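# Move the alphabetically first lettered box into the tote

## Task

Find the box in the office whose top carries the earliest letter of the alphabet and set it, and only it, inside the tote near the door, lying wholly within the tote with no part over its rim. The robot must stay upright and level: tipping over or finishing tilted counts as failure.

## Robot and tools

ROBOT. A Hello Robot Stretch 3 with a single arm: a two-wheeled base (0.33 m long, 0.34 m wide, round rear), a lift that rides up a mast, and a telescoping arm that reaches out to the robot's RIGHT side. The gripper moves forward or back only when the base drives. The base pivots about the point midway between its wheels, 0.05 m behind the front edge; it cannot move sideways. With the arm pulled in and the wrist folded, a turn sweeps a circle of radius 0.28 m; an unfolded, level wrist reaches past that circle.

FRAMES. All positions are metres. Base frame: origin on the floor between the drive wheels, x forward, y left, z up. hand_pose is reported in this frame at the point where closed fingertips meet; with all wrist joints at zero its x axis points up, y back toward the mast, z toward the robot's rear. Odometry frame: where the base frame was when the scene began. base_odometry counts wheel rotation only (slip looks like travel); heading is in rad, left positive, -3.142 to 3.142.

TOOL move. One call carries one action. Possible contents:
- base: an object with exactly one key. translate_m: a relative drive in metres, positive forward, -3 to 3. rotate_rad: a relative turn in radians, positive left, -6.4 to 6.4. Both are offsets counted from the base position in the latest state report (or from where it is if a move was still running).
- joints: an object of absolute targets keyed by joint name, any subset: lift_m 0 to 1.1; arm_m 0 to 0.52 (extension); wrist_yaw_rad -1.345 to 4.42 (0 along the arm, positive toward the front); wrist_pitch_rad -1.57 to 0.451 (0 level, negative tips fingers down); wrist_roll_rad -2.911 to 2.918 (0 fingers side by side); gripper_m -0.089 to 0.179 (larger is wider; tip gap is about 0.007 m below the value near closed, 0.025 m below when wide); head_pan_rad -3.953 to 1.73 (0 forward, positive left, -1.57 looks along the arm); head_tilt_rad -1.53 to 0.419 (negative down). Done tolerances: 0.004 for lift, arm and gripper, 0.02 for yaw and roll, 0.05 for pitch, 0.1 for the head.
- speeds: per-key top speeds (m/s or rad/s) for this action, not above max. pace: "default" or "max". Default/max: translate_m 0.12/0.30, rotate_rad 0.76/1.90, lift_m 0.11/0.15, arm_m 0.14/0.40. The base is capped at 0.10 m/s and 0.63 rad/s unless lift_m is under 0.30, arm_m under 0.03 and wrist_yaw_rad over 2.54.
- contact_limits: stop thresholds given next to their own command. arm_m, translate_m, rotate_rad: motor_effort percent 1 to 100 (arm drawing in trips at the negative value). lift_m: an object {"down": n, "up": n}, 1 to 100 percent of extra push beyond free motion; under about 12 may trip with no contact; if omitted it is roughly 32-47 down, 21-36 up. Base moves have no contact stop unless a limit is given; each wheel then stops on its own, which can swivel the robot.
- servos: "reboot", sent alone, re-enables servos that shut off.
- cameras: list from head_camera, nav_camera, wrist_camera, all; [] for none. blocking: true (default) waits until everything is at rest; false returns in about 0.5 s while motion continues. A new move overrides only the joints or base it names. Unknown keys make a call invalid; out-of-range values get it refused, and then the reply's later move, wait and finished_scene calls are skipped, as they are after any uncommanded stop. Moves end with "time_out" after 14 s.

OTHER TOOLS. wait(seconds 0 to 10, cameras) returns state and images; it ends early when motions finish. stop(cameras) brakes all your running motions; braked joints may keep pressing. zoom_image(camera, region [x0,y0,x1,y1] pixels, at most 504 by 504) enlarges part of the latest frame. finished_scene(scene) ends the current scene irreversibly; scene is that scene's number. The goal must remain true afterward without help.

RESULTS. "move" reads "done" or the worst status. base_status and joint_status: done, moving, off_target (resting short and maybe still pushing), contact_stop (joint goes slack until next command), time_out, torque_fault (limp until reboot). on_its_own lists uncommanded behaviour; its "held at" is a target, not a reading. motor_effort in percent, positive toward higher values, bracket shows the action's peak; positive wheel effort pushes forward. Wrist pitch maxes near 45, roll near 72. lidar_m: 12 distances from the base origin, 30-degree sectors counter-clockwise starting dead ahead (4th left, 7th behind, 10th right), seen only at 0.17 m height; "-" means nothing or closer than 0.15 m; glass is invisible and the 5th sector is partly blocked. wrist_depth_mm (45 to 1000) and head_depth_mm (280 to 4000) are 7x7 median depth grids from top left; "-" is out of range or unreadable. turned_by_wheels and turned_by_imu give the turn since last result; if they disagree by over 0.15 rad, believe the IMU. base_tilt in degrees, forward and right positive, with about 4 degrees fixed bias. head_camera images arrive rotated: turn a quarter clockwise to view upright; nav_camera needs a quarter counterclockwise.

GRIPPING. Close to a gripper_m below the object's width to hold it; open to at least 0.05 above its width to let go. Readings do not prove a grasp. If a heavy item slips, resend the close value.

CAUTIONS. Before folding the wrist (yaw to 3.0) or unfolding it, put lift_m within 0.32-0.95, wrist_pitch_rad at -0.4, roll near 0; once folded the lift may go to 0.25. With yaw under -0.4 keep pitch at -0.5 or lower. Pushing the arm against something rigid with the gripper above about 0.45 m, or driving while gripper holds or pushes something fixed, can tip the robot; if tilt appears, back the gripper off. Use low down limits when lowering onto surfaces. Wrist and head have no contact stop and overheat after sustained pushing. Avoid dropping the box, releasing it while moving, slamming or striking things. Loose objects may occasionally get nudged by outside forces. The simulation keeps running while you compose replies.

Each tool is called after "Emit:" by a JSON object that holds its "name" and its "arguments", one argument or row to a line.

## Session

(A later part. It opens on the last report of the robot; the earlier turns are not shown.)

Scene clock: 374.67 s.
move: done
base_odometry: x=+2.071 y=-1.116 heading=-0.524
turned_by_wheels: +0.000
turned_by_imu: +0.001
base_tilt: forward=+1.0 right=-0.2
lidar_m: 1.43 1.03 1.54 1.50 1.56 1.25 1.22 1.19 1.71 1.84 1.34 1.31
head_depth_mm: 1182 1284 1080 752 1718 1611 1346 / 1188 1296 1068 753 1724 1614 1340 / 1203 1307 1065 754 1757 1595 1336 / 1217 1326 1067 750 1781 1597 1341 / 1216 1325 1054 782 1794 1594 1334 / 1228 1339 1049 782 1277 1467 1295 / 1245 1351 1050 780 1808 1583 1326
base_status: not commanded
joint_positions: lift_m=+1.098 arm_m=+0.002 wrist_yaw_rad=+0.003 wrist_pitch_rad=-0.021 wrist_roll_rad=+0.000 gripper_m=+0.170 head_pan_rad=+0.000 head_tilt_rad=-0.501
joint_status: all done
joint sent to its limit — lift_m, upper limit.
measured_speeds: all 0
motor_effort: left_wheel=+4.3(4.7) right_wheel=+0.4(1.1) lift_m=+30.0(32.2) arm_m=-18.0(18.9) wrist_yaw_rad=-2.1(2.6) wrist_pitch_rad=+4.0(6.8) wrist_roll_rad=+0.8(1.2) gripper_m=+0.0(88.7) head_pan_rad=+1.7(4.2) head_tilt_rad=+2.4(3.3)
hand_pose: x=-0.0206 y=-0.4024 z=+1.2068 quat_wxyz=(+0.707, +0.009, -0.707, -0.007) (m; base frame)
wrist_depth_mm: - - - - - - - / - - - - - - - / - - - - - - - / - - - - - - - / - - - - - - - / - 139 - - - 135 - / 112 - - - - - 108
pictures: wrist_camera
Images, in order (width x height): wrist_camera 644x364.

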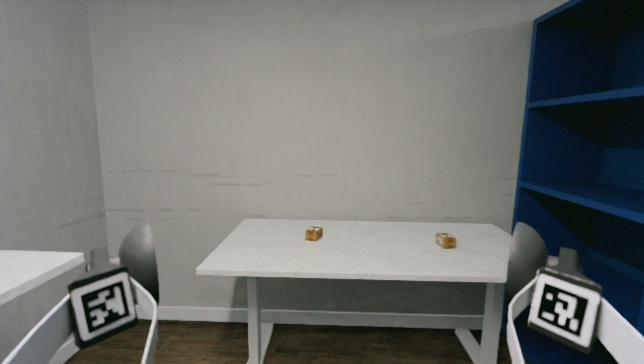

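Emit:
{"name": "move", "arguments": {
  "base": {"rotate_rad": 1.5708},
  "joints": {"head_pan_rad": -1.57, "head_tilt_rad": -0.6, "wrist_pitch_rad": -0.3},
  "cameras": ["head_camera", "wrist_camera"]
}}

Scene clock: 390.87 s.
move: done
base_odometry: x=+2.071 y=-1.116 heading=+1.046
turned_by_wheels: +1.570
turned_by_imu: +1.565
base_tilt: forward=+1.0 right=-0.1
lidar_m: 1.49 1.56 1.24 1.30 1.19 1.72 1.84 2.02 1.31 1.43 1.03 1.55
head_depth_mm: - - - - - - 1273 / - - - - - - 1268 / - - 861 - - 1434 1259 / 1224 1274 818 1750 1777 1476 1264 / 1231 1263 739 1717 1786 1476 1258 / 1247 1271 809 1210 1479 1451 1259 / 1255 1318 811 1742 1793 1469 1252
base_status: done
joint_positions: lift_m=+1.098 arm_m=+0.002 wrist_yaw_rad=+0.003 wrist_pitch_rad=-0.315 wrist_roll_rad=+0.000 gripper_m=+0.170 head_pan_rad=-1.574 head_tilt_rad=-0.600
joint_status: all done
measured_speeds: all 0
motor_effort: left_wheel=-11.0(14.4) right_wheel=+11.1(15.3) lift_m=+30.4(30.7) arm_m=-20.4(20.8) wrist_yaw_rad=-1.8(2.2) wrist_pitch_rad=+2.6(4.5) wrist_roll_rad=+1.1(1.1) gripper_m=-0.4(1.3) head_pan_rad=+3.0(4.9) head_tilt_rad=-3.1(5.6)
hand_pose: x=-0.0209 y=-0.3829 z=+1.1339 quat_wxyz=(+0.699, +0.112, -0.698, -0.110) (m; base frame)
wrist_depth_mm: - - - - - - - / - - - - - - - / - - - - - - - / - - 579 - - - - / - - - - - - - / - 125 - - - 135 114 / 112 - - - - - 108
pictures: head_camera (sideways), wrist_camera
Images, in order (width x height): head_camera 896x504, wrist_camera 644x364.

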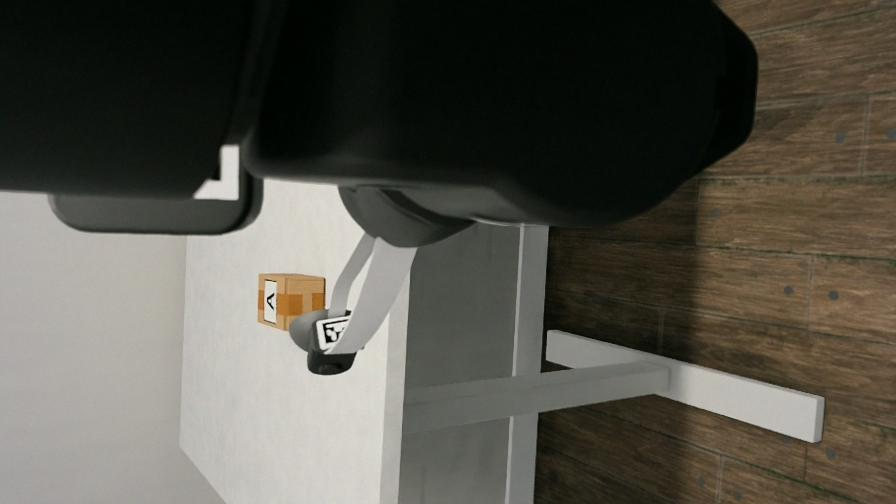

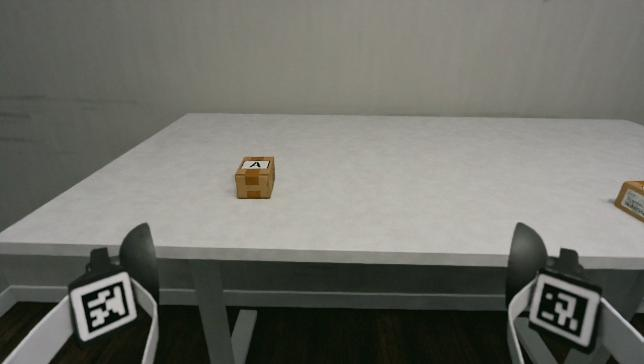

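Emit:
{"name": "move", "arguments": {
  "base": {"translate_m": 0.108},
  "joints": {"wrist_pitch_rad": -0.6},
  "cameras": ["wrist_camera"]
}}

Scene clock: 407.60 s.
move: done
base_odometry: x=+2.125 y=-1.022 heading=+1.046
turned_by_wheels: +0.000
turned_by_imu: +0.001
base_tilt: forward=+0.9 right=-0.3
lidar_m: 1.39 1.44 1.20 1.55 1.36 1.80 1.95 1.38 1.41 1.00 1.49 1.44
head_depth_mm: - - - - - - 1247 / - - - - - - 1256 / 1221 - - - - 1416 1258 / 1222 1275 817 1659 1796 1477 1262 / 1240 1267 815 1122 1643 1448 1261 / 1243 1313 815 1707 1783 1470 1259 / 1260 1383 812 1770 1763 1475 1263
base_status: done
joint_positions: lift_m=+1.098 arm_m=+0.002 wrist_yaw_rad=+0.003 wrist_pitch_rad=-0.612 wrist_roll_rad=+0.000 gripper_m=+0.170 head_pan_rad=-1.570 head_tilt_rad=-0.600
joint_status: all done
measured_speeds: all 0
motor_effort: left_wheel=-2.6(7.3) right_wheel=+14.8(16.1) lift_m=+29.7(30.3) arm_m=-19.7(20.2) wrist_yaw_rad=-1.3(2.3) wrist_pitch_rad=+2.1(3.6) wrist_roll_rad=+0.9(1.1) gripper_m=-0.3(1.1) head_pan_rad=+2.9(4.1) head_tilt_rad=-3.0(4.0)
hand_pose: x=-0.0210 y=-0.3427 z=+1.0694 quat_wxyz=(+0.675, +0.214, -0.674, -0.212) (m; base frame)
wrist_depth_mm: - - - - - - - / - - - 542 - - - / - - - - - - - / - - - - - - - / - - - - - - - / - 125 - - - 136 - / 112 - - - - - 108
pictures: wrist_camera
Images, in order (width x height): wrist_camera 644x364.

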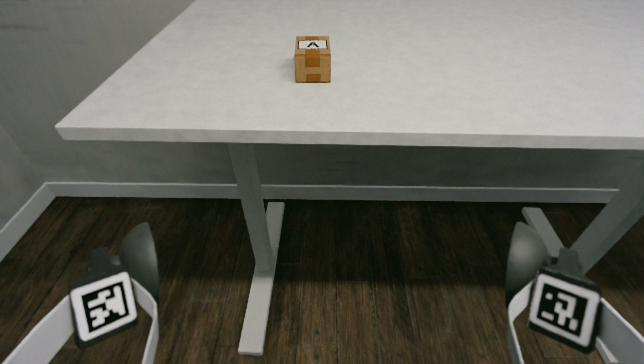

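Emit:
{"name": "move", "arguments": {
  "base": {"translate_m": 0.02},
  "joints": {"arm_m": 0.2},
  "cameras": ["wrist_camera"]
}}

Scene clock: 429.60 s.
move: done
base_odometry: x=+2.135 y=-1.005 heading=+1.046
turned_by_wheels: +0.000
turned_by_imu: +0.001
base_tilt: forward=+0.8 right=-0.2
lidar_m: 1.36 1.42 1.20 1.48 1.42 1.81 1.97 1.40 1.43 1.00 1.49 1.42
head_depth_mm: - 1109 748 1669 1769 1481 1260 / - - 711 1664 1803 1471 1271 / 1181 342 334 1705 1799 1479 1263 / 1232 1276 741 1694 1777 1475 1263 / 1240 1270 773 1228 1442 1430 1257 / 1247 1326 809 1732 1777 1467 1249 / 1251 1397 808 1757 1777 1472 1260
base_status: done
joint_positions: lift_m=+1.098 arm_m=+0.200 wrist_yaw_rad=+0.003 wrist_pitch_rad=-0.613 wrist_roll_rad=+0.000 gripper_m=+0.170 head_pan_rad=-1.570 head_tilt_rad=-0.600
joint_status: all done
measured_speeds: all 0
motor_effort: left_wheel=+0.1(5.6) right_wheel=+10.8(15.2) lift_m=+29.7(29.9) arm_m=+21.0(24.3) wrist_yaw_rad=-1.2(2.1) wrist_pitch_rad=+2.2(2.7) wrist_roll_rad=+0.9(1.2) gripper_m=+0.2(1.1) head_pan_rad=+2.3(3.9) head_tilt_rad=-3.1(4.3)
hand_pose: x=-0.0210 y=-0.5408 z=+1.0692 quat_wxyz=(+0.675, +0.214, -0.673, -0.213) (m; base frame)
wrist_depth_mm: - - - - - - - / - - - - - - - / - - - 400 - - - / 378 377 378 380 379 379 378 / 333 334 330 327 326 332 325 / - 125 - - - 135 327 / 112 - - - - - 108
pictures: wrist_camera
Images, in order (width x height): wrist_camera 644x364.

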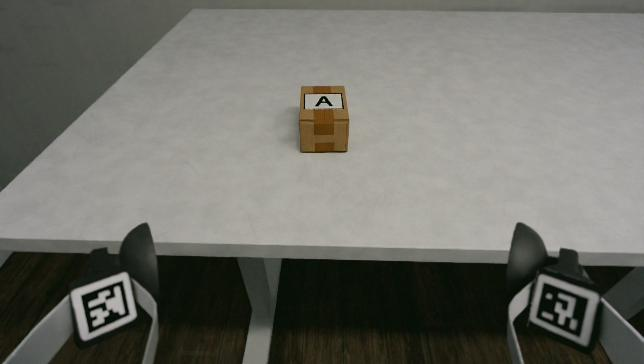

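Emit:
{"name": "move", "arguments": {
  "cameras": ["wrist_camera"]
}}

Scene clock: 508.93 s.
base_odometry: x=+2.135 y=-1.005 heading=+1.046
turned_by_wheels: +0.000
turned_by_imu: +0.000
base_tilt: forward=+1.0 right=-0.2
lidar_m: 1.36 1.42 1.19 1.47 1.42 1.81 1.97 1.40 1.44 1.00 1.49 1.42
head_depth_mm: - 1104 746 1645 1774 1473 1273 / - - 711 1656 1783 1475 1258 / 1182 342 334 1688 1793 1479 1259 / 1238 1268 741 1705 1781 1471 1258 / 1238 1271 775 1216 1429 1441 1257 / 1249 1319 815 1753 1796 1467 1260 / 1258 1373 813 1764 1764 1469 1253
base_status: done
joint_positions: lift_m=+1.098 arm_m=+0.200 wrist_yaw_rad=+0.003 wrist_pitch_rad=-0.613 wrist_roll_rad=+0.000 gripper_m=+0.170 head_pan_rad=-1.570 head_tilt_rad=-0.600
joint_status: all done
measured_speeds: all 0
motor_effort: left_wheel=+0.1(5.6) right_wheel=+10.7(15.2) lift_m=+29.0(29.9) arm_m=+17.9(24.3) wrist_yaw_rad=-1.7(2.1) wrist_pitch_rad=+2.2(2.7) wrist_roll_rad=+0.8(1.2) gripper_m=+0.9(1.1) head_pan_rad=+2.6(3.9) head_tilt_rad=-1.9(4.3)
hand_pose: x=-0.0210 y=-0.5408 z=+1.0692 quat_wxyz=(+0.675, +0.214, -0.673, -0.213) (m; base frame)
wrist_depth_mm: - - - - - - - / - - - - - - - / - - - 399 - - - / 380 377 384 379 382 375 378 / 334 334 329 323 327 337 324 / - 125 - - - 135 328 / 112 - - - - - 108
pictures: wrist_camera
Images, in order (width x height): wrist_camera 644x364.

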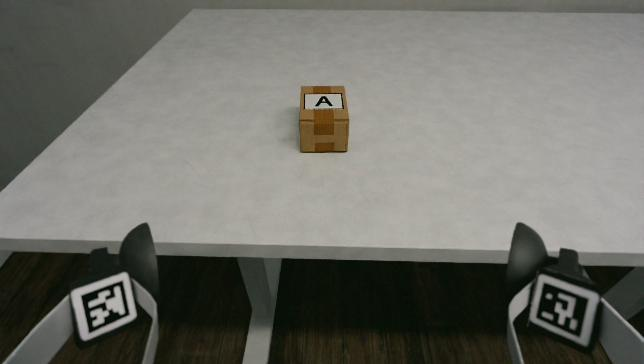

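Emit:
{"name": "move", "arguments": {
  "joints": {"arm_m": 0.40, "wrist_pitch_rad": -0.8},
  "cameras": ["wrist_camera"]
}}

Scene clock: 514.17 s.
move: done
base_odometry: x=+2.135 y=-1.005 heading=+1.046
turned_by_wheels: +0.000
turned_by_imu: +0.001
base_tilt: forward=+0.8 right=-0.3
lidar_m: 1.37 1.42 1.20 1.47 1.42 1.82 1.97 1.40 1.44 1.00 1.49 1.42
head_depth_mm: 402 1267 822 1654 1782 1480 1270 / 394 1180 781 1669 1781 1476 1273 / 413 472 778 1694 1783 1479 1262 / 1224 1270 774 1706 1772 1470 1263 / 1246 1256 813 1225 1439 1443 1261 / 1246 1314 815 1746 1777 1470 1265 / 1254 1385 807 1763 1772 1480 1264
base_status: not commanded
joint_positions: lift_m=+1.098 arm_m=+0.400 wrist_yaw_rad=+0.003 wrist_pitch_rad=-0.809 wrist_roll_rad=+0.000 gripper_m=+0.170 head_pan_rad=-1.570 head_tilt_rad=-0.600
joint_status: all done
measured_speeds: all 0
motor_effort: left_wheel=+0.2(0.4) right_wheel=+10.8(11.4) lift_m=+28.5(29.3) arm_m=+20.1(23.9) wrist_yaw_rad=-1.3(2.2) wrist_pitch_rad=+1.7(4.8) wrist_roll_rad=+0.8(1.1) gripper_m=-0.2(1.2) head_pan_rad=+3.1(3.5) head_tilt_rad=-2.1(2.9)
hand_pose: x=-0.0212 y=-0.7044 z=+1.0342 quat_wxyz=(+0.651, +0.279, -0.649, -0.278) (m; base frame)
wrist_depth_mm: - - - - - - - / 382 384 381 382 378 379 381 / 334 333 334 265 334 333 330 / 295 296 294 248 294 296 295 / 265 274 267 264 264 265 263 / 242 125 243 242 241 139 231 / 112 217 221 222 221 218 108
pictures: wrist_camera
Images, in order (width x height): wrist_camera 644x364.

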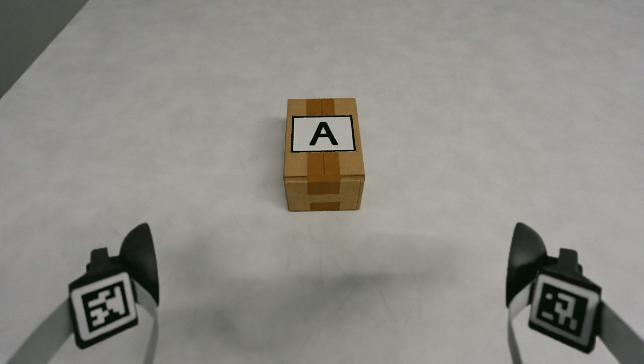

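Emit:
{"name": "move", "arguments": {
  "joints": {"arm_m": 0.505},
  "cameras": ["wrist_camera"]
}}

Emit:
{"name": "move", "arguments": {
  "joints": {"lift_m": 1.052},
  "contact_limits": {"lift_m": {"down": 14}},
  "speeds": {"lift_m": 0.05},
  "cameras": ["wrist_camera"]
}}

Scene clock: 525.30 s.
move: done
base_odometry: x=+2.135 y=-1.005 heading=+1.046
turned_by_wheels: +0.000
turned_by_imu: +0.001
base_tilt: forward=+0.9 right=-0.1
lidar_m: 1.37 1.42 1.20 1.47 1.42 1.81 1.97 1.40 1.45 0.99 1.49 1.42
head_depth_mm: 1200 1267 819 1653 1780 1488 1266 / 482 1186 815 1663 1770 1480 1262 / 502 594 777 1705 1787 1475 1256 / 1228 1265 816 1686 1790 1467 1257 / 1237 1267 812 1222 1432 1434 1254 / 1247 1320 810 1725 1774 1479 1265 / 1261 1385 807 1739 1781 1470 1264
base_status: not commanded
joint_positions: lift_m=+1.098 arm_m=+0.505 wrist_yaw_rad=+0.003 wrist_pitch_rad=-0.810 wrist_roll_rad=+0.000 gripper_m=+0.170 head_pan_rad=-1.570 head_tilt_rad=-0.600
joint_status: all done
measured_speeds: all 0
motor_effort: left_wheel=+0.0(0.3) right_wheel=+11.1(11.2) lift_m=+28.3(28.7) arm_m=+19.5(23.3) wrist_yaw_rad=-1.8(2.1) wrist_pitch_rad=+1.7(1.9) wrist_roll_rad=+0.7(1.0) gripper_m=+0.8(1.1) head_pan_rad=+3.1(3.1) head_tilt_rad=-0.6(2.1)
hand_pose: x=-0.0212 y=-0.8093 z=+1.0341 quat_wxyz=(+0.651, +0.279, -0.649, -0.278) (m; base frame)
wrist_depth_mm: - - - - - - - / 379 382 379 379 380 379 375 / 332 330 332 330 328 333 330 / 296 296 295 295 294 294 294 / 265 266 267 211 265 263 263 / 238 125 242 191 239 139 231 / 112 217 221 182 221 217 108
pictures: wrist_camera
Images, in order (width x height): wrist_camera 644x364.

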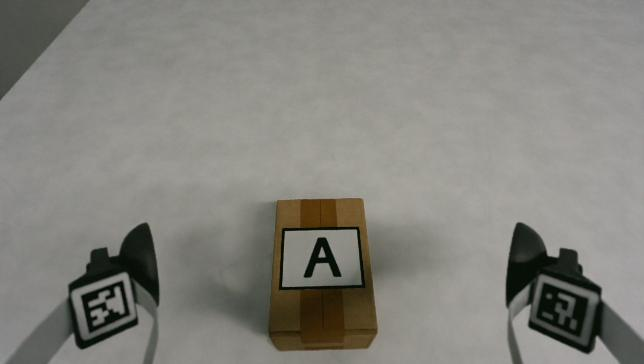

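Scene clock: 526.73 s.
move: done
base_odometry: x=+2.135 y=-1.005 heading=+1.046
turned_by_wheels: +0.000
turned_by_imu: +0.000
base_tilt: forward=+0.9 right=-0.1
lidar_m: 1.37 1.43 1.20 1.47 1.42 1.81 1.97 1.40 1.44 1.00 1.49 1.42
head_depth_mm: 394 1268 821 1655 1775 1475 1273 / 499 1102 778 1664 1780 1471 1254 / 524 580 776 1681 1794 1477 1252 / 1227 1271 776 1707 1763 1476 1268 / 1227 1267 810 1221 1429 1437 1270 / 1246 1311 813 1737 1769 1484 1265 / 1258 1386 811 1748 1778 1472 1261
base_status: not commanded
joint_positions: lift_m=+1.052 arm_m=+0.505 wrist_yaw_rad=+0.003 wrist_pitch_rad=-0.810 wrist_roll_rad=+0.000 gripper_m=+0.170 head_pan_rad=-1.570 head_tilt_rad=-0.600
joint_status: all done
measured_speeds: all 0
motor_effort: left_wheel=+0.3(0.3) right_wheel=+10.8(11.3) lift_m=+21.6(24.8) arm_m=+12.8(19.4) wrist_yaw_rad=-1.7(2.3) wrist_pitch_rad=+1.6(1.8) wrist_roll_rad=+0.8(1.1) gripper_m=+0.4(1.3) head_pan_rad=+2.6(3.0) head_tilt_rad=-0.9(2.0)
contact_limits: lift_m down 14 (down: maximum 72; up: maximum 65)
hand_pose: x=-0.0212 y=-0.8093 z=+0.9886 quat_wxyz=(+0.651, +0.279, -0.649, -0.278) (m; base frame)
wrist_depth_mm: 368 364 362 363 361 355 361 / 313 311 310 311 308 310 307 / 272 271 270 271 270 268 267 / 241 242 239 179 239 238 238 / 216 219 215 161 215 214 214 / 200 125 193 146 192 139 188 / 112 177 179 174 179 179 108
pictures: wrist_camera
Images, in order (width x height): wrist_camera 644x364.

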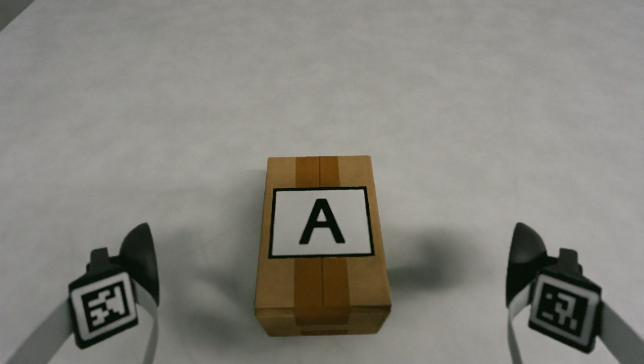

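Emit:
{"name": "move", "arguments": {
  "joints": {"gripper_m": 0.03},
  "cameras": ["wrist_camera"]
}}

Scene clock: 535.67 s.
move: done
base_odometry: x=+2.135 y=-1.005 heading=+1.046
turned_by_wheels: +0.000
turned_by_imu: +0.001
base_tilt: forward=+0.9 right=-0.1
lidar_m: 1.37 1.42 1.20 1.47 1.42 1.81 1.97 1.40 1.44 1.00 1.49 1.42
head_depth_mm: 393 1260 824 1660 1774 1467 1260 / 499 1101 818 1653 1791 1484 1269 / 524 580 777 1676 1788 1477 1256 / 1233 1265 811 1708 1785 1488 1263 / 1245 1270 813 1227 1435 1433 1252 / 1239 1317 811 1731 1781 1472 1260 / 1258 1383 808 1754 1781 1488 1259
base_status: not commanded
joint_positions: lift_m=+1.052 arm_m=+0.505 wrist_yaw_rad=+0.003 wrist_pitch_rad=-0.812 wrist_roll_rad=+0.000 gripper_m=+0.031 head_pan_rad=-1.570 head_tilt_rad=-0.600
joint_status: all done
measured_speeds: all 0
motor_effort: left_wheel=+0.1(0.4) right_wheel=+10.8(11.5) lift_m=+29.9(29.9) arm_m=-11.5(11.5) wrist_yaw_rad=-2.0(2.1) wrist_pitch_rad=+2.0(2.3) wrist_roll_rad=+0.8(1.1) gripper_m=-12.5(88.8) head_pan_rad=+2.2(3.3) head_tilt_rad=+0.2(1.5)
contact_limits: lift_m down 14 (down: maximum 72; up: maximum 65)
hand_pose: x=-0.0212 y=-0.8088 z=+0.9882 quat_wxyz=(+0.650, +0.280, -0.649, -0.279) (m; base frame)
wrist_depth_mm: 365 360 363 360 361 357 358 / 311 308 307 307 306 306 306 / 270 270 271 272 269 267 267 / 239 241 239 179 239 238 237 / 216 217 215 159 212 215 215 / 195 196 129 145 126 195 195 / 180 179 176 173 175 178 178
pictures: wrist_camera
Images, in order (width x height): wrist_camera 644x364.

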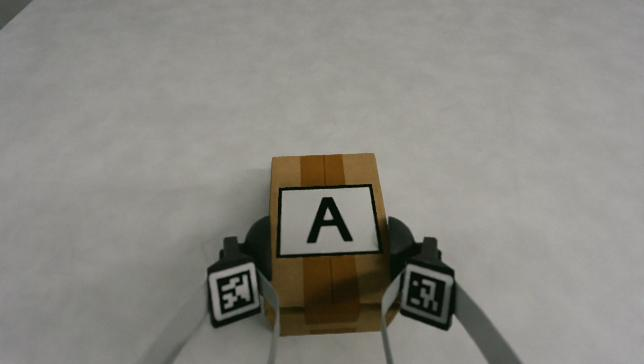

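Emit:
{"name": "move", "arguments": {
  "joints": {"lift_m": 1.098},
  "speeds": {"lift_m": 0.04},
  "cameras": ["wrist_camera"]
}}

Scene clock: 539.53 s.
move: done
base_odometry: x=+2.135 y=-1.005 heading=+1.046
turned_by_wheels: +0.000
turned_by_imu: +0.001
base_tilt: forward=+0.9 right=+0.0
lidar_m: 1.37 1.43 1.20 1.47 1.41 1.81 1.97 1.40 1.44 1.00 1.49 1.42
head_depth_mm: 1198 1276 820 1661 1783 1475 1271 / 483 1274 818 1669 1780 1480 1269 / 502 591 760 1697 1790 1473 1254 / 1225 1268 814 1698 1776 1482 1266 / 1229 1267 813 1222 1437 1435 1259 / 1236 1316 810 1728 1774 1470 1258 / 1253 1392 807 1756 1781 1471 1246
base_status: not commanded
joint_positions: lift_m=+1.098 arm_m=+0.505 wrist_yaw_rad=+0.003 wrist_pitch_rad=-0.816 wrist_roll_rad=+0.000 gripper_m=+0.031 head_pan_rad=-1.570 head_tilt_rad=-0.600
joint_status: all done
measured_speeds: all 0
motor_effort: left_wheel=+0.1(0.3) right_wheel=+11.1(11.3) lift_m=+31.1(33.1) arm_m=-19.1(19.9) wrist_yaw_rad=-1.7(2.1) wrist_pitch_rad=+2.6(3.1) wrist_roll_rad=+0.8(1.1) gripper_m=-12.3(12.6) head_pan_rad=+1.6(2.3) head_tilt_rad=+1.0(1.8)
hand_pose: x=-0.0212 y=-0.8079 z=+1.0331 quat_wxyz=(+0.650, +0.282, -0.648, -0.280) (m; base frame)
wrist_depth_mm: - - - - - 423 403 / 379 380 375 376 375 376 373 / 330 329 327 331 327 327 328 / 295 293 294 178 289 291 289 / 262 264 264 160 263 263 263 / 239 239 129 145 126 237 238 / 220 219 217 213 216 218 218
pictures: wrist_camera
Images, in order (width x height): wrist_camera 644x364.

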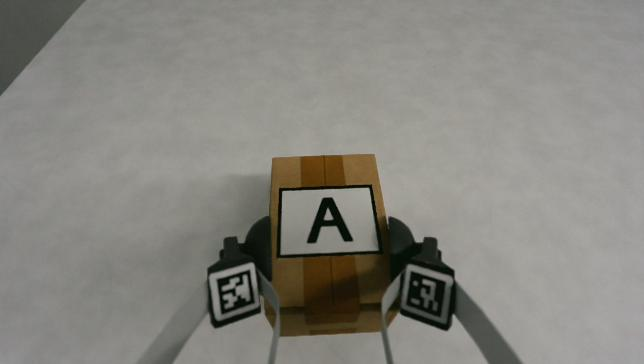

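Emit:
{"name": "move", "arguments": {
  "joints": {"arm_m": 0.0, "head_pan_rad": 0.0, "head_tilt_rad": -0.5},
  "cameras": ["wrist_camera"]
}}

Emit:
{"name": "move", "arguments": {
  "base": {"translate_m": 0.87},
  "cameras": ["nav_camera"]
}}

Scene clock: 558.50 s.
move: done
base_odometry: x=+2.135 y=-1.005 heading=+1.046
turned_by_wheels: +0.000
turned_by_imu: +0.001
base_tilt: forward=+0.9 right=-0.2
lidar_m: 1.37 1.43 1.20 1.47 1.42 1.81 1.97 1.40 1.44 1.00 1.49 1.41
head_depth_mm: 1129 1214 1334 1476 1636 1615 1350 / 1134 1230 1343 1480 1650 1598 1340 / 1140 1234 1330 1500 1666 1603 1340 / 1147 1255 1347 1522 1693 1592 1329 / 1164 1258 1368 1521 1706 1589 1338 / 1161 1264 1365 1538 1723 1600 1328 / 1165 1280 1398 1556 1739 1592 1337
base_status: not commanded
joint_positions: lift_m=+1.098 arm_m=+0.002 wrist_yaw_rad=+0.003 wrist_pitch_rad=-0.817 wrist_roll_rad=+0.000 gripper_m=+0.031 head_pan_rad=+0.001 head_tilt_rad=-0.500
joint_status: all done
joint sent to its limit — arm_m, lower limit.
measured_speeds: all 0
motor_effort: left_wheel=+0.0(0.5) right_wheel=+10.8(11.5) lift_m=+30.8(31.4) arm_m=-19.6(22.5) wrist_yaw_rad=-1.1(2.4) wrist_pitch_rad=+3.0(3.3) wrist_roll_rad=+1.0(1.1) gripper_m=-12.1(13.6) head_pan_rad=-2.7(5.7) head_tilt_rad=+3.8(4.6)
hand_pose: x=-0.0212 y=-0.3045 z=+1.0329 quat_wxyz=(+0.649, +0.282, -0.648, -0.280) (m; base frame)
wrist_depth_mm: - - - - - - - / - - - - - - - / - - - - - - - / - - - 179 - - - / - - - 161 - - - / - - 129 146 126 - - / - - - - - - -
pictures: wrist_camera
Images, in order (width x height): wrist_camera 644x364.

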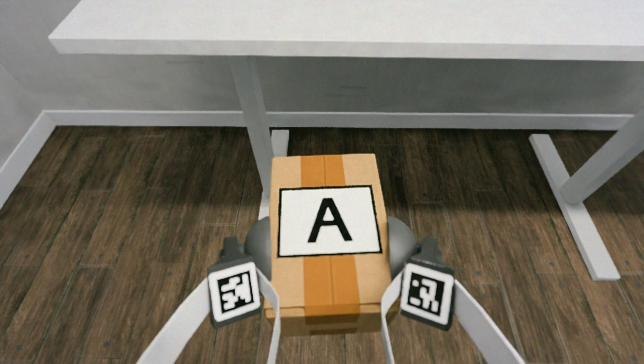

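Scene clock: 568.30 s.
move: done
base_odometry: x=+2.572 y=-0.252 heading=+1.046
turned_by_wheels: +0.000
turned_by_imu: -0.001
base_tilt: forward=+0.9 right=-0.1
lidar_m: 0.50 0.52 0.72 2.01 1.39 1.75 2.83 2.04 1.17 1.44 0.71 0.52
head_depth_mm: 383 417 453 500 556 596 722 / 386 419 457 504 560 602 733 / 389 420 460 508 566 609 744 / 391 424 464 512 572 609 752 / 395 426 467 517 575 636 761 / 397 432 472 522 585 644 768 / 398 435 476 527 589 654 776
base_status: done
joint_positions: lift_m=+1.098 arm_m=+0.002 wrist_yaw_rad=+0.003 wrist_pitch_rad=-0.817 wrist_roll_rad=+0.000 gripper_m=+0.031 head_pan_rad=+0.000 head_tilt_rad=-0.500
joint_status: not commanded
measured_speeds: all 0
motor_effort: left_wheel=+7.4(12.6) right_wheel=+2.1(13.2) lift_m=+30.6(31.2) arm_m=-4.3(20.0) wrist_yaw_rad=-1.6(2.3) wrist_pitch_rad=+2.8(3.5) wrist_roll_rad=+0.8(1.1) gripper_m=-11.5(13.1) head_pan_rad=-3.8(4.6) head_tilt_rad=+1.5(3.8)
hand_pose: x=-0.0212 y=-0.3045 z=+1.0329 quat_wxyz=(+0.649, +0.282, -0.648, -0.280) (m; base frame)
wrist_depth_mm: - - - - - - - / - - - - - - - / - - - - - - - / - - - 178 - - - / - - - 161 - - - / - - 129 145 126 - - / - - - - - - -
pictures: nav_camera (sideways)
Images, in order (width x height): nav_camera 672x504.

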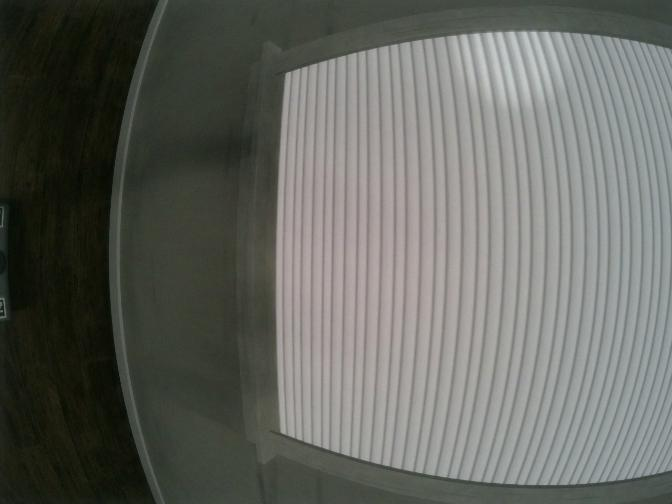

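Emit:
{"name": "move", "arguments": {
  "base": {"rotate_rad": 1.571},
  "joints": {"lift_m": 0.45},
  "cameras": ["nav_camera"]
}}

Emit:
{"name": "move", "arguments": {
  "base": {"translate_m": 1.25},
  "cameras": ["nav_camera", "wrist_camera"]
}}

Scene clock: 581.27 s.
move: done
base_odometry: x=+2.572 y=-0.252 heading=+2.616
turned_by_wheels: +1.570
turned_by_imu: +1.567
base_tilt: forward=+0.8 right=-0.2
lidar_m: 1.89 1.22 1.74 2.82 2.06 1.17 1.44 0.73 0.53 0.51 0.52 0.71
head_depth_mm: 1969 1907 1916 1875 1788 1555 1348 / 2786 3005 3063 2575 2003 1617 1343 / 2819 3133 3313 2668 1990 1593 1339 / 2862 3155 3377 2635 1992 1590 1332 / 2891 3168 3449 2625 1990 1591 1337 / 2887 3187 3366 2430 1857 1584 1343 / 1228 1245 1269 1358 1513 1535 1331
base_status: done
joint_positions: lift_m=+0.450 arm_m=+0.002 wrist_yaw_rad=+0.003 wrist_pitch_rad=-0.817 wrist_roll_rad=+0.000 gripper_m=+0.031 head_pan_rad=+0.000 head_tilt_rad=-0.500
joint_status: all done
measured_speeds: all 0
motor_effort: left_wheel=-10.8(14.1) right_wheel=+10.5(15.2) lift_m=+21.3(28.0) arm_m=-20.0(20.5) wrist_yaw_rad=-2.0(2.5) wrist_pitch_rad=+2.9(3.4) wrist_roll_rad=+0.9(1.1) gripper_m=-12.7(13.3) head_pan_rad=-2.4(4.7) head_tilt_rad=+1.7(3.1)
hand_pose: x=-0.0212 y=-0.3045 z=+0.3853 quat_wxyz=(+0.649, +0.282, -0.648, -0.280) (m; base frame)
wrist_depth_mm: 274 270 277 274 270 274 276 / - - - - - - - / - - - - - - - / - - - 179 - - - / 569 561 160 161 164 558 565 / 538 549 129 146 126 537 536 / 491 482 489 473 485 491 490
pictures: nav_camera (sideways)
Images, in order (width x height): nav_camera 672x504.

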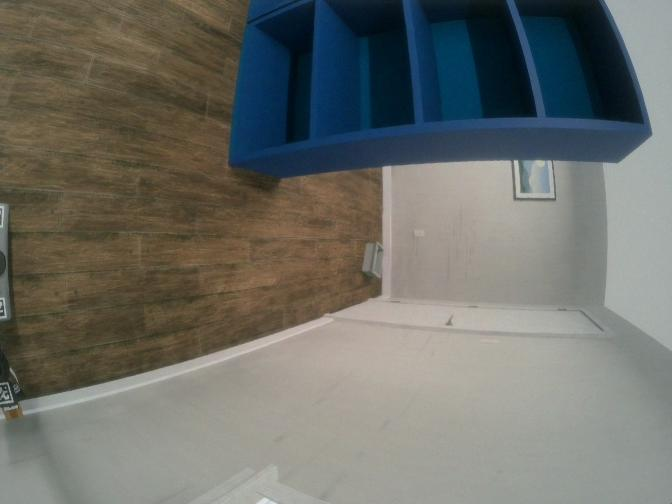

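Scene clock: 594.90 s.
move: done
base_odometry: x=+1.490 y=+0.375 heading=+2.616
turned_by_wheels: +0.000
turned_by_imu: +0.000
base_tilt: forward=+1.2 right=-0.1
lidar_m: 1.74 2.14 0.49 0.47 3.36 2.33 2.02 0.71 0.51 0.49 0.51 0.69
head_depth_mm: 1734 1832 1857 1729 1691 1542 1352 / 1759 1889 2091 2284 1979 1603 1336 / 1771 1918 2102 2327 1928 1605 1347 / 1789 1931 2120 2309 1959 1588 1329 / 1794 1938 2099 2320 1971 1607 1345 / 1781 1936 2141 2312 1959 1605 1328 / 1790 1963 2147 2347 1988 1591 1339
base_status: done
joint_positions: lift_m=+0.450 arm_m=+0.002 wrist_yaw_rad=+0.003 wrist_pitch_rad=-0.817 wrist_roll_rad=+0.000 gripper_m=+0.031 head_pan_rad=+0.000 head_tilt_rad=-0.500
joint_status: not commanded
measured_speeds: all 0
motor_effort: left_wheel=+8.4(12.9) right_wheel=+1.9(14.0) lift_m=+30.9(31.4) arm_m=-10.8(20.0) wrist_yaw_rad=-1.5(2.2) wrist_pitch_rad=+2.9(3.5) wrist_roll_rad=+0.7(1.1) gripper_m=-12.6(13.4) head_pan_rad=-3.8(4.5) head_tilt_rad=+1.1(3.2)
hand_pose: x=-0.0212 y=-0.3045 z=+0.3853 quat_wxyz=(+0.649, +0.282, -0.648, -0.280) (m; base frame)
wrist_depth_mm: 260 261 259 261 261 261 261 / - - - - - - - / - - - - - - - / - - - 179 - - - / 567 569 151 160 160 566 562 / 534 547 130 145 126 534 538 / 497 487 484 477 485 488 484
pictures: nav_camera (sideways), wrist_camera
Images, in order (width x height): nav_camera 672x504, wrist_camera 644x364.

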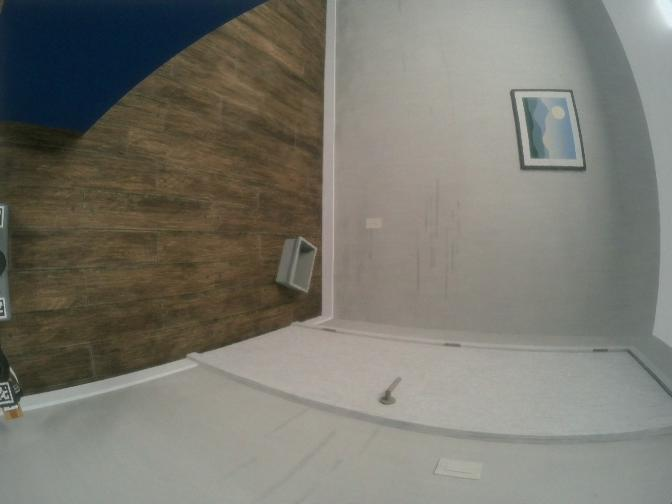

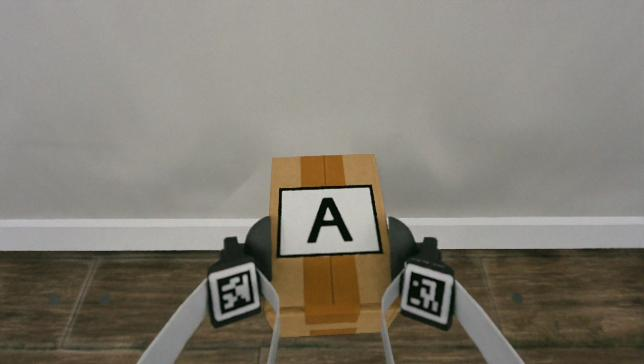

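Emit:
{"name": "move", "arguments": {
  "base": {"translate_m": 0.95},
  "joints": {"head_tilt_rad": -0.95, "head_pan_rad": 0.0},
  "cameras": ["head_camera"]
}}

Scene clock: 610.43 s.
move: done
base_odometry: x=+0.668 y=+0.851 heading=+2.617
turned_by_wheels: +0.000
turned_by_imu: +0.000
base_tilt: forward=+1.1 right=+0.0
lidar_m: 1.13 1.17 1.59 2.45 0.86 0.77 1.99 0.69 0.50 0.45 0.48 0.64
head_depth_mm: 1038 1226 1466 1527 1369 1233 1121 / 1054 1221 1498 1541 1349 1238 1122 / 1060 1237 1496 1547 1356 1244 1120 / 1066 1239 1505 1549 1351 1229 1124 / 1068 1257 1501 1555 1384 1235 1128 / 1074 1259 1534 1557 1382 1235 1126 / 1075 1271 1534 1561 1373 1234 1121
base_status: done
joint_positions: lift_m=+0.450 arm_m=+0.002 wrist_yaw_rad=+0.003 wrist_pitch_rad=-0.817 wrist_roll_rad=+0.000 gripper_m=+0.031 head_pan_rad=+0.000 head_tilt_rad=-0.951
joint_status: all done
measured_speeds: all 0
motor_effort: left_wheel=+8.4(13.1) right_wheel=+1.7(8.8) lift_m=+27.0(30.0) arm_m=-1.6(8.7) wrist_yaw_rad=-1.7(2.2) wrist_pitch_rad=+3.0(3.5) wrist_roll_rad=+0.8(1.1) gripper_m=-12.0(12.9) head_pan_rad=-2.3(3.8) head_tilt_rad=+0.2(6.7)
hand_pose: x=-0.0212 y=-0.3045 z=+0.3853 quat_wxyz=(+0.649, +0.282, -0.648, -0.280) (m; base frame)
wrist_depth_mm: 227 228 228 223 248 249 250 / 263 264 265 263 - 276 278 / 311 309 309 307 - - - / - - - 179 - - - / - - 148 161 157 500 502 / 541 548 129 145 126 533 526 / 491 484 480 473 483 493 487
pictures: head_camera (sideways)
Images, in order (width x height): head_camera 896x504.

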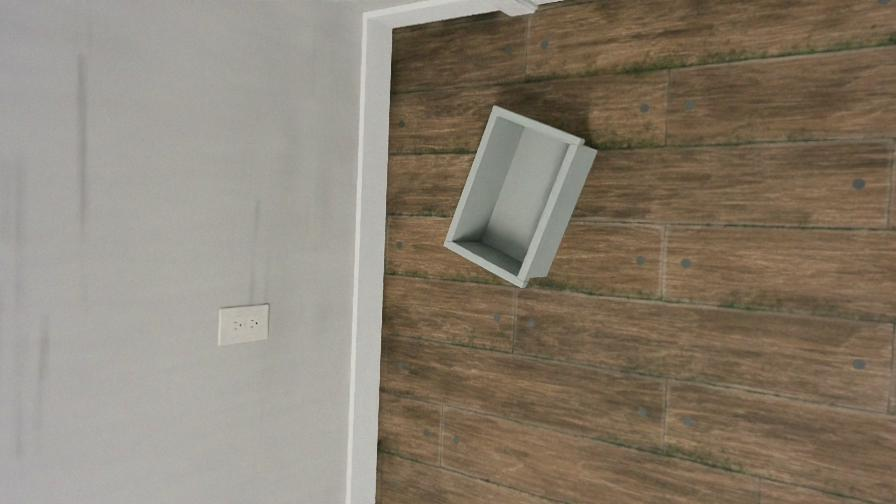

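Emit:
{"name": "move", "arguments": {
  "base": {"rotate_rad": 1.141},
  "joints": {"head_pan_rad": -1.57, "head_tilt_rad": -0.95},
  "cameras": []
}}

Emit:
{"name": "move", "arguments": {
  "base": {"translate_m": 0.2775},
  "cameras": ["head_camera", "wrist_camera"]
}}

Scene clock: 658.30 s.
move: done
base_odometry: x=+0.668 y=+0.851 heading=-2.526
turned_by_wheels: +1.140
turned_by_imu: +1.138
base_tilt: forward=+0.9 right=-0.2
lidar_m: 1.73 1.85 0.79 0.77 1.49 0.64 0.46 0.45 0.49 0.71 1.14 1.20
head_depth_mm: 662 719 796 883 1003 1155 1121 / 765 856 959 1095 1286 1241 533 / 956 1073 1210 1443 1366 876 580 / 1135 1326 1575 1563 1359 1184 970 / 1119 1290 1546 1553 1340 1232 1133 / 1066 1235 1459 1574 1360 1243 1129 / 1028 1177 1384 1527 1391 1248 1127
base_status: done
joint_positions: lift_m=+0.450 arm_m=+0.002 wrist_yaw_rad=+0.003 wrist_pitch_rad=-0.817 wrist_roll_rad=+0.000 gripper_m=+0.031 head_pan_rad=-1.578 head_tilt_rad=-0.950
joint_status: all done
measured_speeds: all 0
motor_effort: left_wheel=-9.8(14.6) right_wheel=+10.2(15.5) lift_m=+25.3(25.9) arm_m=-5.0(5.0) wrist_yaw_rad=-1.8(2.2) wrist_pitch_rad=+3.1(3.5) wrist_roll_rad=+0.8(1.2) gripper_m=-10.9(13.3) head_pan_rad=+2.8(4.7) head_tilt_rad=+0.1(2.1)
hand_pose: x=-0.0212 y=-0.3045 z=+0.3853 quat_wxyz=(+0.649, +0.282, -0.648, -0.280) (m; base frame)
wrist_depth_mm: - - 913 877 - 338 283 / 791 831 848 834 - - 296 / 740 - 714 738 627 - 318 / 656 - - 178 637 - 321 / 592 594 585 161 575 498 333 / 534 542 129 146 126 508 347 / 491 484 494 481 482 479 421
pictures: none
No camera images: "cameras" was empty.

Scene clock: 662.20 s.
move: done
base_odometry: x=+0.442 y=+0.691 heading=-2.526
turned_by_wheels: +0.000
turned_by_imu: +0.000
base_tilt: forward=+0.9 right=-0.1
lidar_m: 1.55 2.23 0.96 0.76 2.25 0.97 0.71 0.71 0.75 1.03 1.01 1.08
head_depth_mm: 1067 1169 1266 1388 1376 1237 1120 / 1119 1310 1521 1555 1356 1244 533 / 1071 1256 1542 1564 1355 896 578 / 1024 1197 1459 1556 1352 1188 972 / 989 1157 1374 1554 1384 1247 1134 / 950 1100 1295 1510 1383 1241 1129 / 915 1051 1235 1477 1387 1232 1126
base_status: done
joint_positions: lift_m=+0.450 arm_m=+0.002 wrist_yaw_rad=+0.003 wrist_pitch_rad=-0.817 wrist_roll_rad=+0.000 gripper_m=+0.031 head_pan_rad=-1.570 head_tilt_rad=-0.950
joint_status: not commanded
measured_speeds: all 0
motor_effort: left_wheel=+7.0(12.5) right_wheel=+4.6(14.1) lift_m=+23.7(25.1) arm_m=-20.6(20.6) wrist_yaw_rad=-1.8(2.1) wrist_pitch_rad=+2.9(3.4) wrist_roll_rad=+0.8(1.1) gripper_m=-11.9(13.0) head_pan_rad=+3.2(4.5) head_tilt_rad=-1.2(1.7)
hand_pose: x=-0.0212 y=-0.3045 z=+0.3853 quat_wxyz=(+0.649, +0.282, -0.648, -0.280) (m; base frame)
wrist_depth_mm: - - - 914 922 643 - / - 792 803 871 842 683 - / 719 740 714 - 735 709 - / 642 655 657 179 644 642 557 / 590 598 587 160 589 584 586 / 537 536 129 146 126 535 540 / 500 482 486 476 482 489 490
pictures: head_camera (sideways), wrist_camera
Images, in order (width x height): head_camera 896x504, wrist_camera 644x364.

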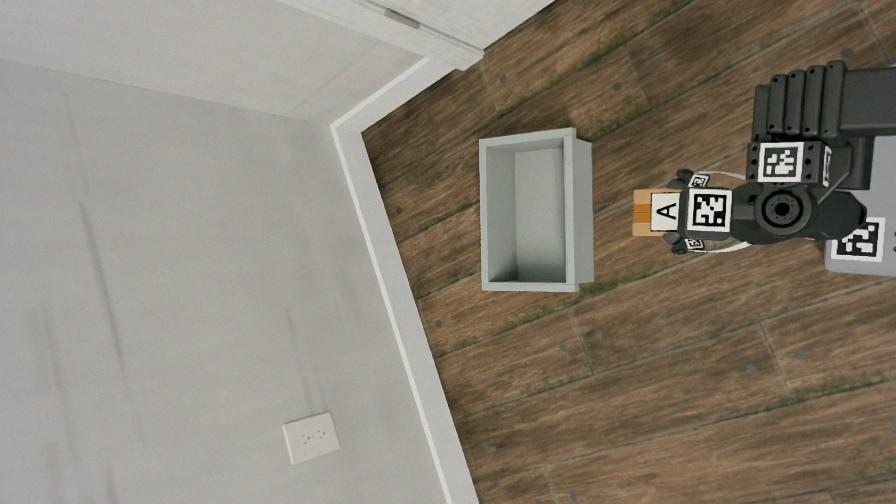

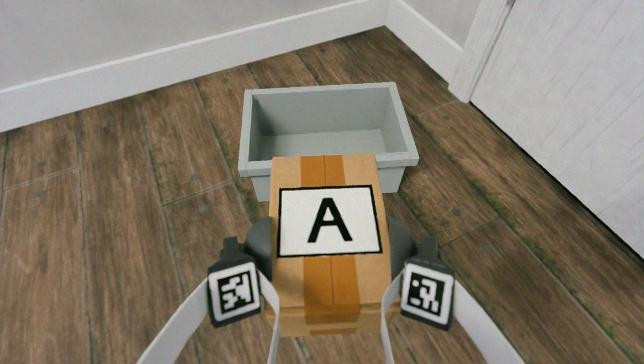

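Emit:
{"name": "move", "arguments": {
  "joints": {"arm_m": 0.393, "wrist_pitch_rad": -0.9},
  "cameras": ["head_camera", "wrist_camera"]
}}

Scene clock: 703.97 s.
move: done
base_odometry: x=+0.442 y=+0.691 heading=-2.526
turned_by_wheels: +0.000
turned_by_imu: +0.001
base_tilt: forward=+0.8 right=-0.3
lidar_m: 1.55 2.24 0.96 0.76 2.26 0.97 0.72 0.71 0.75 1.04 1.01 1.08
head_depth_mm: 1064 1157 1274 1381 1377 1245 1121 / 1118 1304 1527 784 669 597 540 / 1067 1267 1535 816 1362 1239 986 / 1030 1197 1449 1524 1367 1234 1091 / 983 1147 1390 1528 1378 1241 1120 / 951 1102 1300 1500 1392 1241 1129 / 918 1050 1235 1486 1381 1235 1131
base_status: not commanded
joint_positions: lift_m=+0.450 arm_m=+0.393 wrist_yaw_rad=+0.003 wrist_pitch_rad=-0.914 wrist_roll_rad=+0.000 gripper_m=+0.031 head_pan_rad=-1.570 head_tilt_rad=-0.950
joint_status: all done
measured_speeds: all 0
motor_effort: left_wheel=+7.1(7.3) right_wheel=+4.7(5.3) lift_m=+21.3(22.9) arm_m=+20.3(23.5) wrist_yaw_rad=-1.9(2.1) wrist_pitch_rad=+2.6(5.4) wrist_roll_rad=+0.8(1.1) gripper_m=-12.3(12.8) head_pan_rad=+3.3(4.4) head_tilt_rad=-1.4(2.6)
hand_pose: x=-0.0212 y=-0.6753 z=+0.3710 quat_wxyz=(+0.635, +0.313, -0.634, -0.312) (m; base frame)
wrist_depth_mm: 386 - - - - - - / - - - - 695 - 353 / - - 631 664 659 - 376 / - 596 607 179 606 591 459 / 555 560 561 161 542 554 474 / 516 513 129 146 126 510 489 / 482 472 - 159 - 479 469
pictures: head_camera (sideways), wrist_camera
Images, in order (width x height): head_camera 896x504, wrist_camera 644x364.

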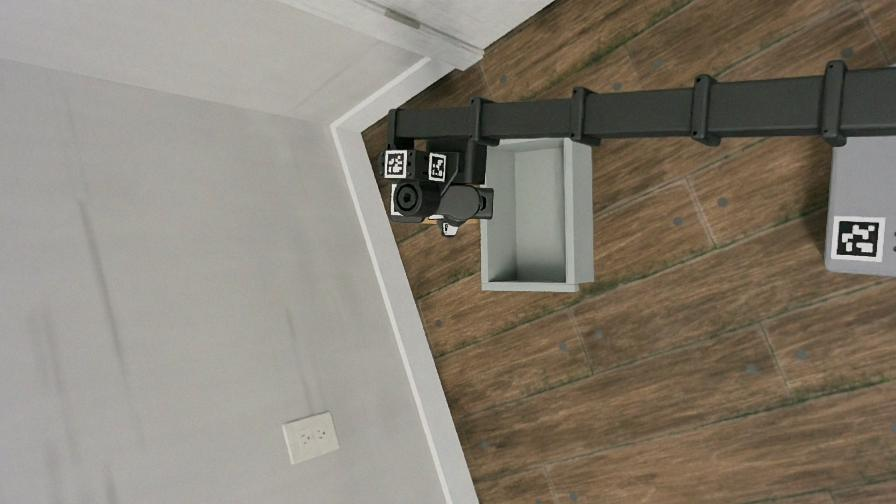

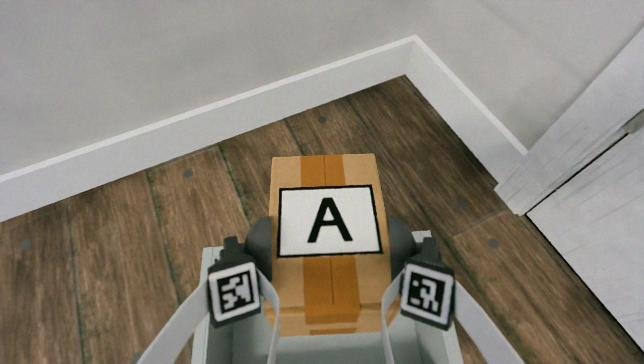

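Emit:
{"name": "move", "arguments": {
  "joints": {"arm_m": 0.381, "lift_m": 0.24},
  "cameras": ["wrist_camera"]
}}

Scene clock: 719.23 s.
move: done
base_odometry: x=+0.442 y=+0.691 heading=-2.526
turned_by_wheels: +0.000
turned_by_imu: +0.001
base_tilt: forward=+0.8 right=-0.2
lidar_m: 1.54 2.23 0.96 0.76 2.27 0.97 0.71 0.71 0.75 0.63 1.02 1.07
head_depth_mm: 1064 1158 1270 1390 1379 1241 1117 / 1118 1303 1534 1559 1356 1219 963 / 1072 1270 1547 1557 990 1221 967 / 1030 1206 1446 1553 1338 1234 1094 / 988 1142 1380 1538 1376 1239 1130 / 948 1101 1299 1507 1390 1245 1126 / 917 1051 1242 1485 1390 1244 1130
base_status: not commanded
joint_positions: lift_m=+0.240 arm_m=+0.381 wrist_yaw_rad=+0.003 wrist_pitch_rad=-0.915 wrist_roll_rad=+0.000 gripper_m=+0.031 head_pan_rad=-1.570 head_tilt_rad=-0.950
joint_status: all done
measured_speeds: all 0
motor_effort: left_wheel=+7.0(7.2) right_wheel=+4.8(5.2) lift_m=+22.3(23.0) arm_m=-15.9(21.9) wrist_yaw_rad=-1.6(2.2) wrist_pitch_rad=+2.8(2.9) wrist_roll_rad=+0.6(1.1) gripper_m=-11.4(12.9) head_pan_rad=+2.6(4.3) head_tilt_rad=-1.5(2.4)
hand_pose: x=-0.0212 y=-0.6631 z=+0.1609 quat_wxyz=(+0.635, +0.313, -0.634, -0.312) (m; base frame)
wrist_depth_mm: - - 481 503 498 475 380 / 433 449 454 449 451 453 423 / 406 413 414 408 410 393 390 / 370 251 280 178 307 354 364 / 341 219 151 160 153 - 337 / 314 - 129 146 126 - 312 / 282 - - 159 - - 289
pictures: wrist_camera
Images, in order (width x height): wrist_camera 644x364.

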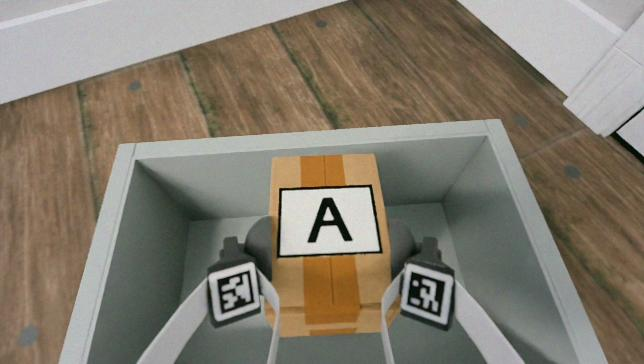

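Emit:
{"name": "move", "arguments": {
  "joints": {"arm_m": 0.391, "lift_m": 0.16},
  "speeds": {"lift_m": 0.06},
  "contact_limits": {"lift_m": {"down": 14}},
  "cameras": ["wrist_camera"]
}}

Emit:
{"name": "move", "arguments": {
  "joints": {"lift_m": 0.115},
  "speeds": {"lift_m": 0.02},
  "contact_limits": {"lift_m": {"down": 12}},
  "cameras": ["wrist_camera", "head_camera"]
}}

Scene clock: 732.83 s.
move: done
base_odometry: x=+0.442 y=+0.691 heading=-2.526
turned_by_wheels: +0.000
turned_by_imu: +0.001
base_tilt: forward=+0.9 right=-0.2
lidar_m: 1.54 2.23 0.96 0.76 2.26 0.97 0.71 0.71 0.75 1.03 1.01 1.08
head_depth_mm: 1069 1157 1281 1387 1382 1242 1124 / 1118 1301 1534 1541 1350 1212 1108 / 1068 1269 1536 1559 1036 1199 960 / 1027 1202 1438 1559 1332 1234 1098 / 987 1150 1375 1537 1385 1235 1118 / 950 1094 1303 1516 1381 1239 1129 / 919 1046 1231 1476 1388 1247 1116
base_status: not commanded
joint_positions: lift_m=+0.160 arm_m=+0.391 wrist_yaw_rad=+0.003 wrist_pitch_rad=-0.915 wrist_roll_rad=+0.000 gripper_m=+0.031 head_pan_rad=-1.570 head_tilt_rad=-0.950
joint_status: all done
measured_speeds: all 0
motor_effort: left_wheel=+6.9(7.2) right_wheel=+4.8(5.3) lift_m=+22.6(24.6) arm_m=+20.2(23.1) wrist_yaw_rad=-2.1(2.2) wrist_pitch_rad=+2.6(3.0) wrist_roll_rad=+0.8(1.1) gripper_m=-11.8(12.8) head_pan_rad=+2.4(3.4) head_tilt_rad=-1.6(3.0)
contact_limits: lift_m down 14 (down: maximum 72; up: maximum 65)
hand_pose: x=-0.0212 y=-0.6730 z=+0.0809 quat_wxyz=(+0.635, +0.313, -0.633, -0.312) (m; base frame)
wrist_depth_mm: 375 383 384 383 378 378 363 / 350 181 184 185 185 189 331 / - 202 209 217 225 228 304 / - 242 249 179 262 - - / - - - 160 153 - - / - - 129 145 126 - - / - - - 160 - - -
pictures: wrist_camera
Images, in order (width x height): wrist_camera 644x364.

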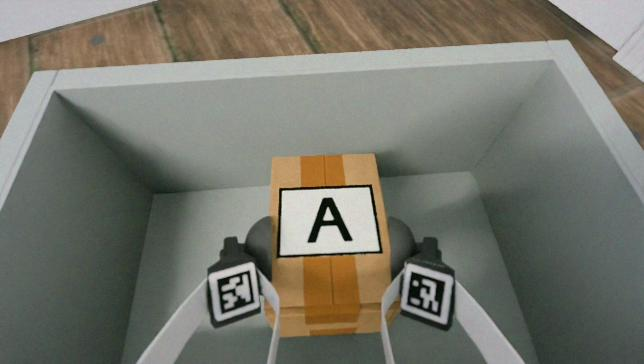

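Scene clock: 735.47 s.
move: done
base_odometry: x=+0.442 y=+0.691 heading=-2.526
turned_by_wheels: +0.000
turned_by_imu: +0.000
base_tilt: forward=+0.8 right=-0.2
lidar_m: 1.54 2.22 0.96 0.75 2.26 0.97 0.71 0.71 0.75 1.04 1.01 1.07
head_depth_mm: 1074 1159 1256 1390 1371 1236 1115 / 1114 1306 1521 1571 1346 1237 1105 / 1076 1271 1533 1549 1073 1200 963 / 1025 1203 1453 1549 1347 1235 1095 / 990 1155 1382 1531 1383 1251 1129 / 951 1096 1304 1504 1388 1248 1122 / 919 1050 1227 1475 1373 1247 1138
base_status: not commanded
joint_positions: lift_m=+0.115 arm_m=+0.391 wrist_yaw_rad=+0.003 wrist_pitch_rad=-0.895 wrist_roll_rad=+0.000 gripper_m=+0.031 head_pan_rad=-1.570 head_tilt_rad=-0.950
joint_status: all done
measured_speeds: all 0
motor_effort: left_wheel=+6.8(7.2) right_wheel=+5.1(5.2) lift_m=+17.0(23.3) arm_m=+17.9(20.5) wrist_yaw_rad=-1.3(2.3) wrist_pitch_rad=-1.3(2.9) wrist_roll_rad=+0.6(1.1) gripper_m=-11.8(12.9) head_pan_rad=+1.7(3.3) head_tilt_rad=-1.8(2.7)
contact_limits: lift_m down 12 (down: maximum 72; up: maximum 65)
hand_pose: x=-0.0212 y=-0.6775 z=+0.0387 quat_wxyz=(+0.638, +0.307, -0.637, -0.305) (m; base frame)
wrist_depth_mm: - 144 148 149 148 156 158 / 160 165 167 173 178 183 - / - 195 203 201 216 215 - / - 225 - 174 - - - / - - 147 158 152 - - / - 194 129 146 126 190 - / - 183 178 174 177 179 -
pictures: head_camera (sideways), wrist_camera
Images, in order (width x height): head_camera 896x504, wrist_camera 644x364.

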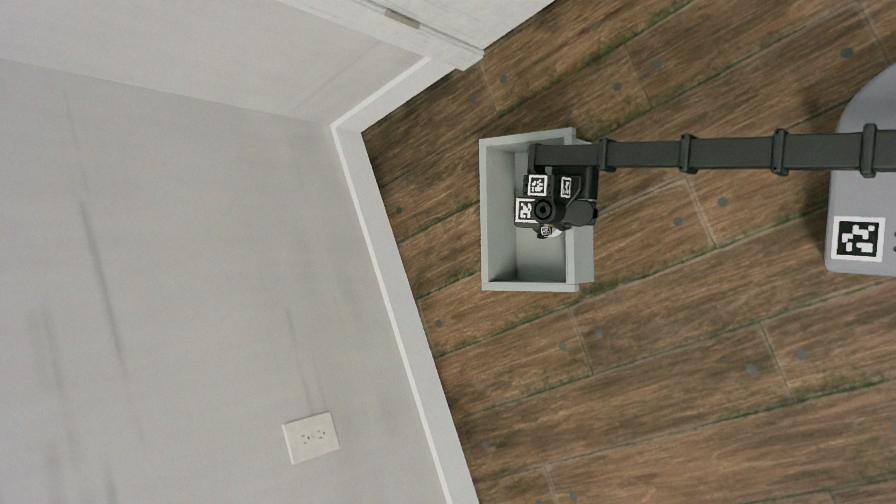

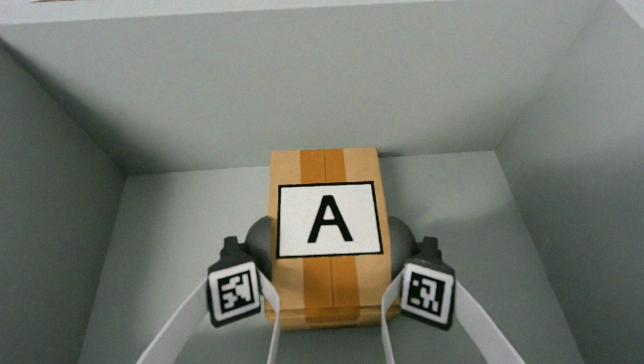

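Emit:
{"name": "move", "arguments": {
  "joints": {"gripper_m": 0.13},
  "cameras": ["wrist_camera"]
}}

Scene clock: 742.53 s.
move: done
base_odometry: x=+0.442 y=+0.691 heading=-2.526
turned_by_wheels: +0.000
turned_by_imu: +0.001
base_tilt: forward=+0.8 right=-0.1
lidar_m: 1.55 2.23 0.95 0.76 2.26 0.97 0.72 0.71 0.75 1.04 1.01 1.07
head_depth_mm: 1064 1161 1274 1380 1385 1242 1123 / 1117 1310 1517 1559 1358 1232 1113 / 1076 1267 1551 1557 1068 1200 962 / 1028 1201 1448 1574 1340 1250 1089 / 988 1154 1370 1541 1371 1251 1125 / 949 1099 1298 1493 1386 1239 1126 / 916 1050 1242 1475 1380 1238 1126
base_status: not commanded
joint_positions: lift_m=+0.115 arm_m=+0.391 wrist_yaw_rad=+0.003 wrist_pitch_rad=-0.907 wrist_roll_rad=+0.000 gripper_m=+0.130 head_pan_rad=-1.570 head_tilt_rad=-0.950
joint_status: all done
measured_speeds: all 0
motor_effort: left_wheel=+6.8(7.1) right_wheel=+4.5(5.3) lift_m=+30.5(30.5) arm_m=+14.1(15.6) wrist_yaw_rad=-1.8(2.1) wrist_pitch_rad=+1.2(1.7) wrist_roll_rad=+0.8(1.0) gripper_m=+0.4(85.7) head_pan_rad=+1.6(3.1) head_tilt_rad=-2.0(3.6)
contact_limits: lift_m down 12 (down: maximum 72; up: maximum 65)
hand_pose: x=-0.0212 y=-0.6748 z=+0.0370 quat_wxyz=(+0.636, +0.311, -0.635, -0.309) (m; base frame)
wrist_depth_mm: 141 144 146 150 153 159 155 / 163 166 170 178 180 188 - / - 199 206 203 212 219 - / - - - 170 - - - / - - - 155 155 146 - / - 125 186 143 189 123 - / - 173 178 176 177 172 96
pictures: wrist_camera
Images, in order (width x height): wrist_camera 644x364.

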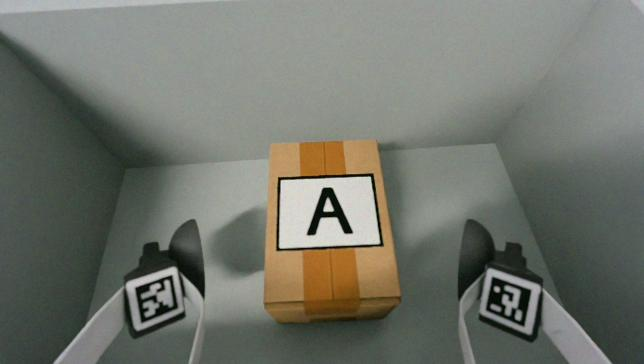

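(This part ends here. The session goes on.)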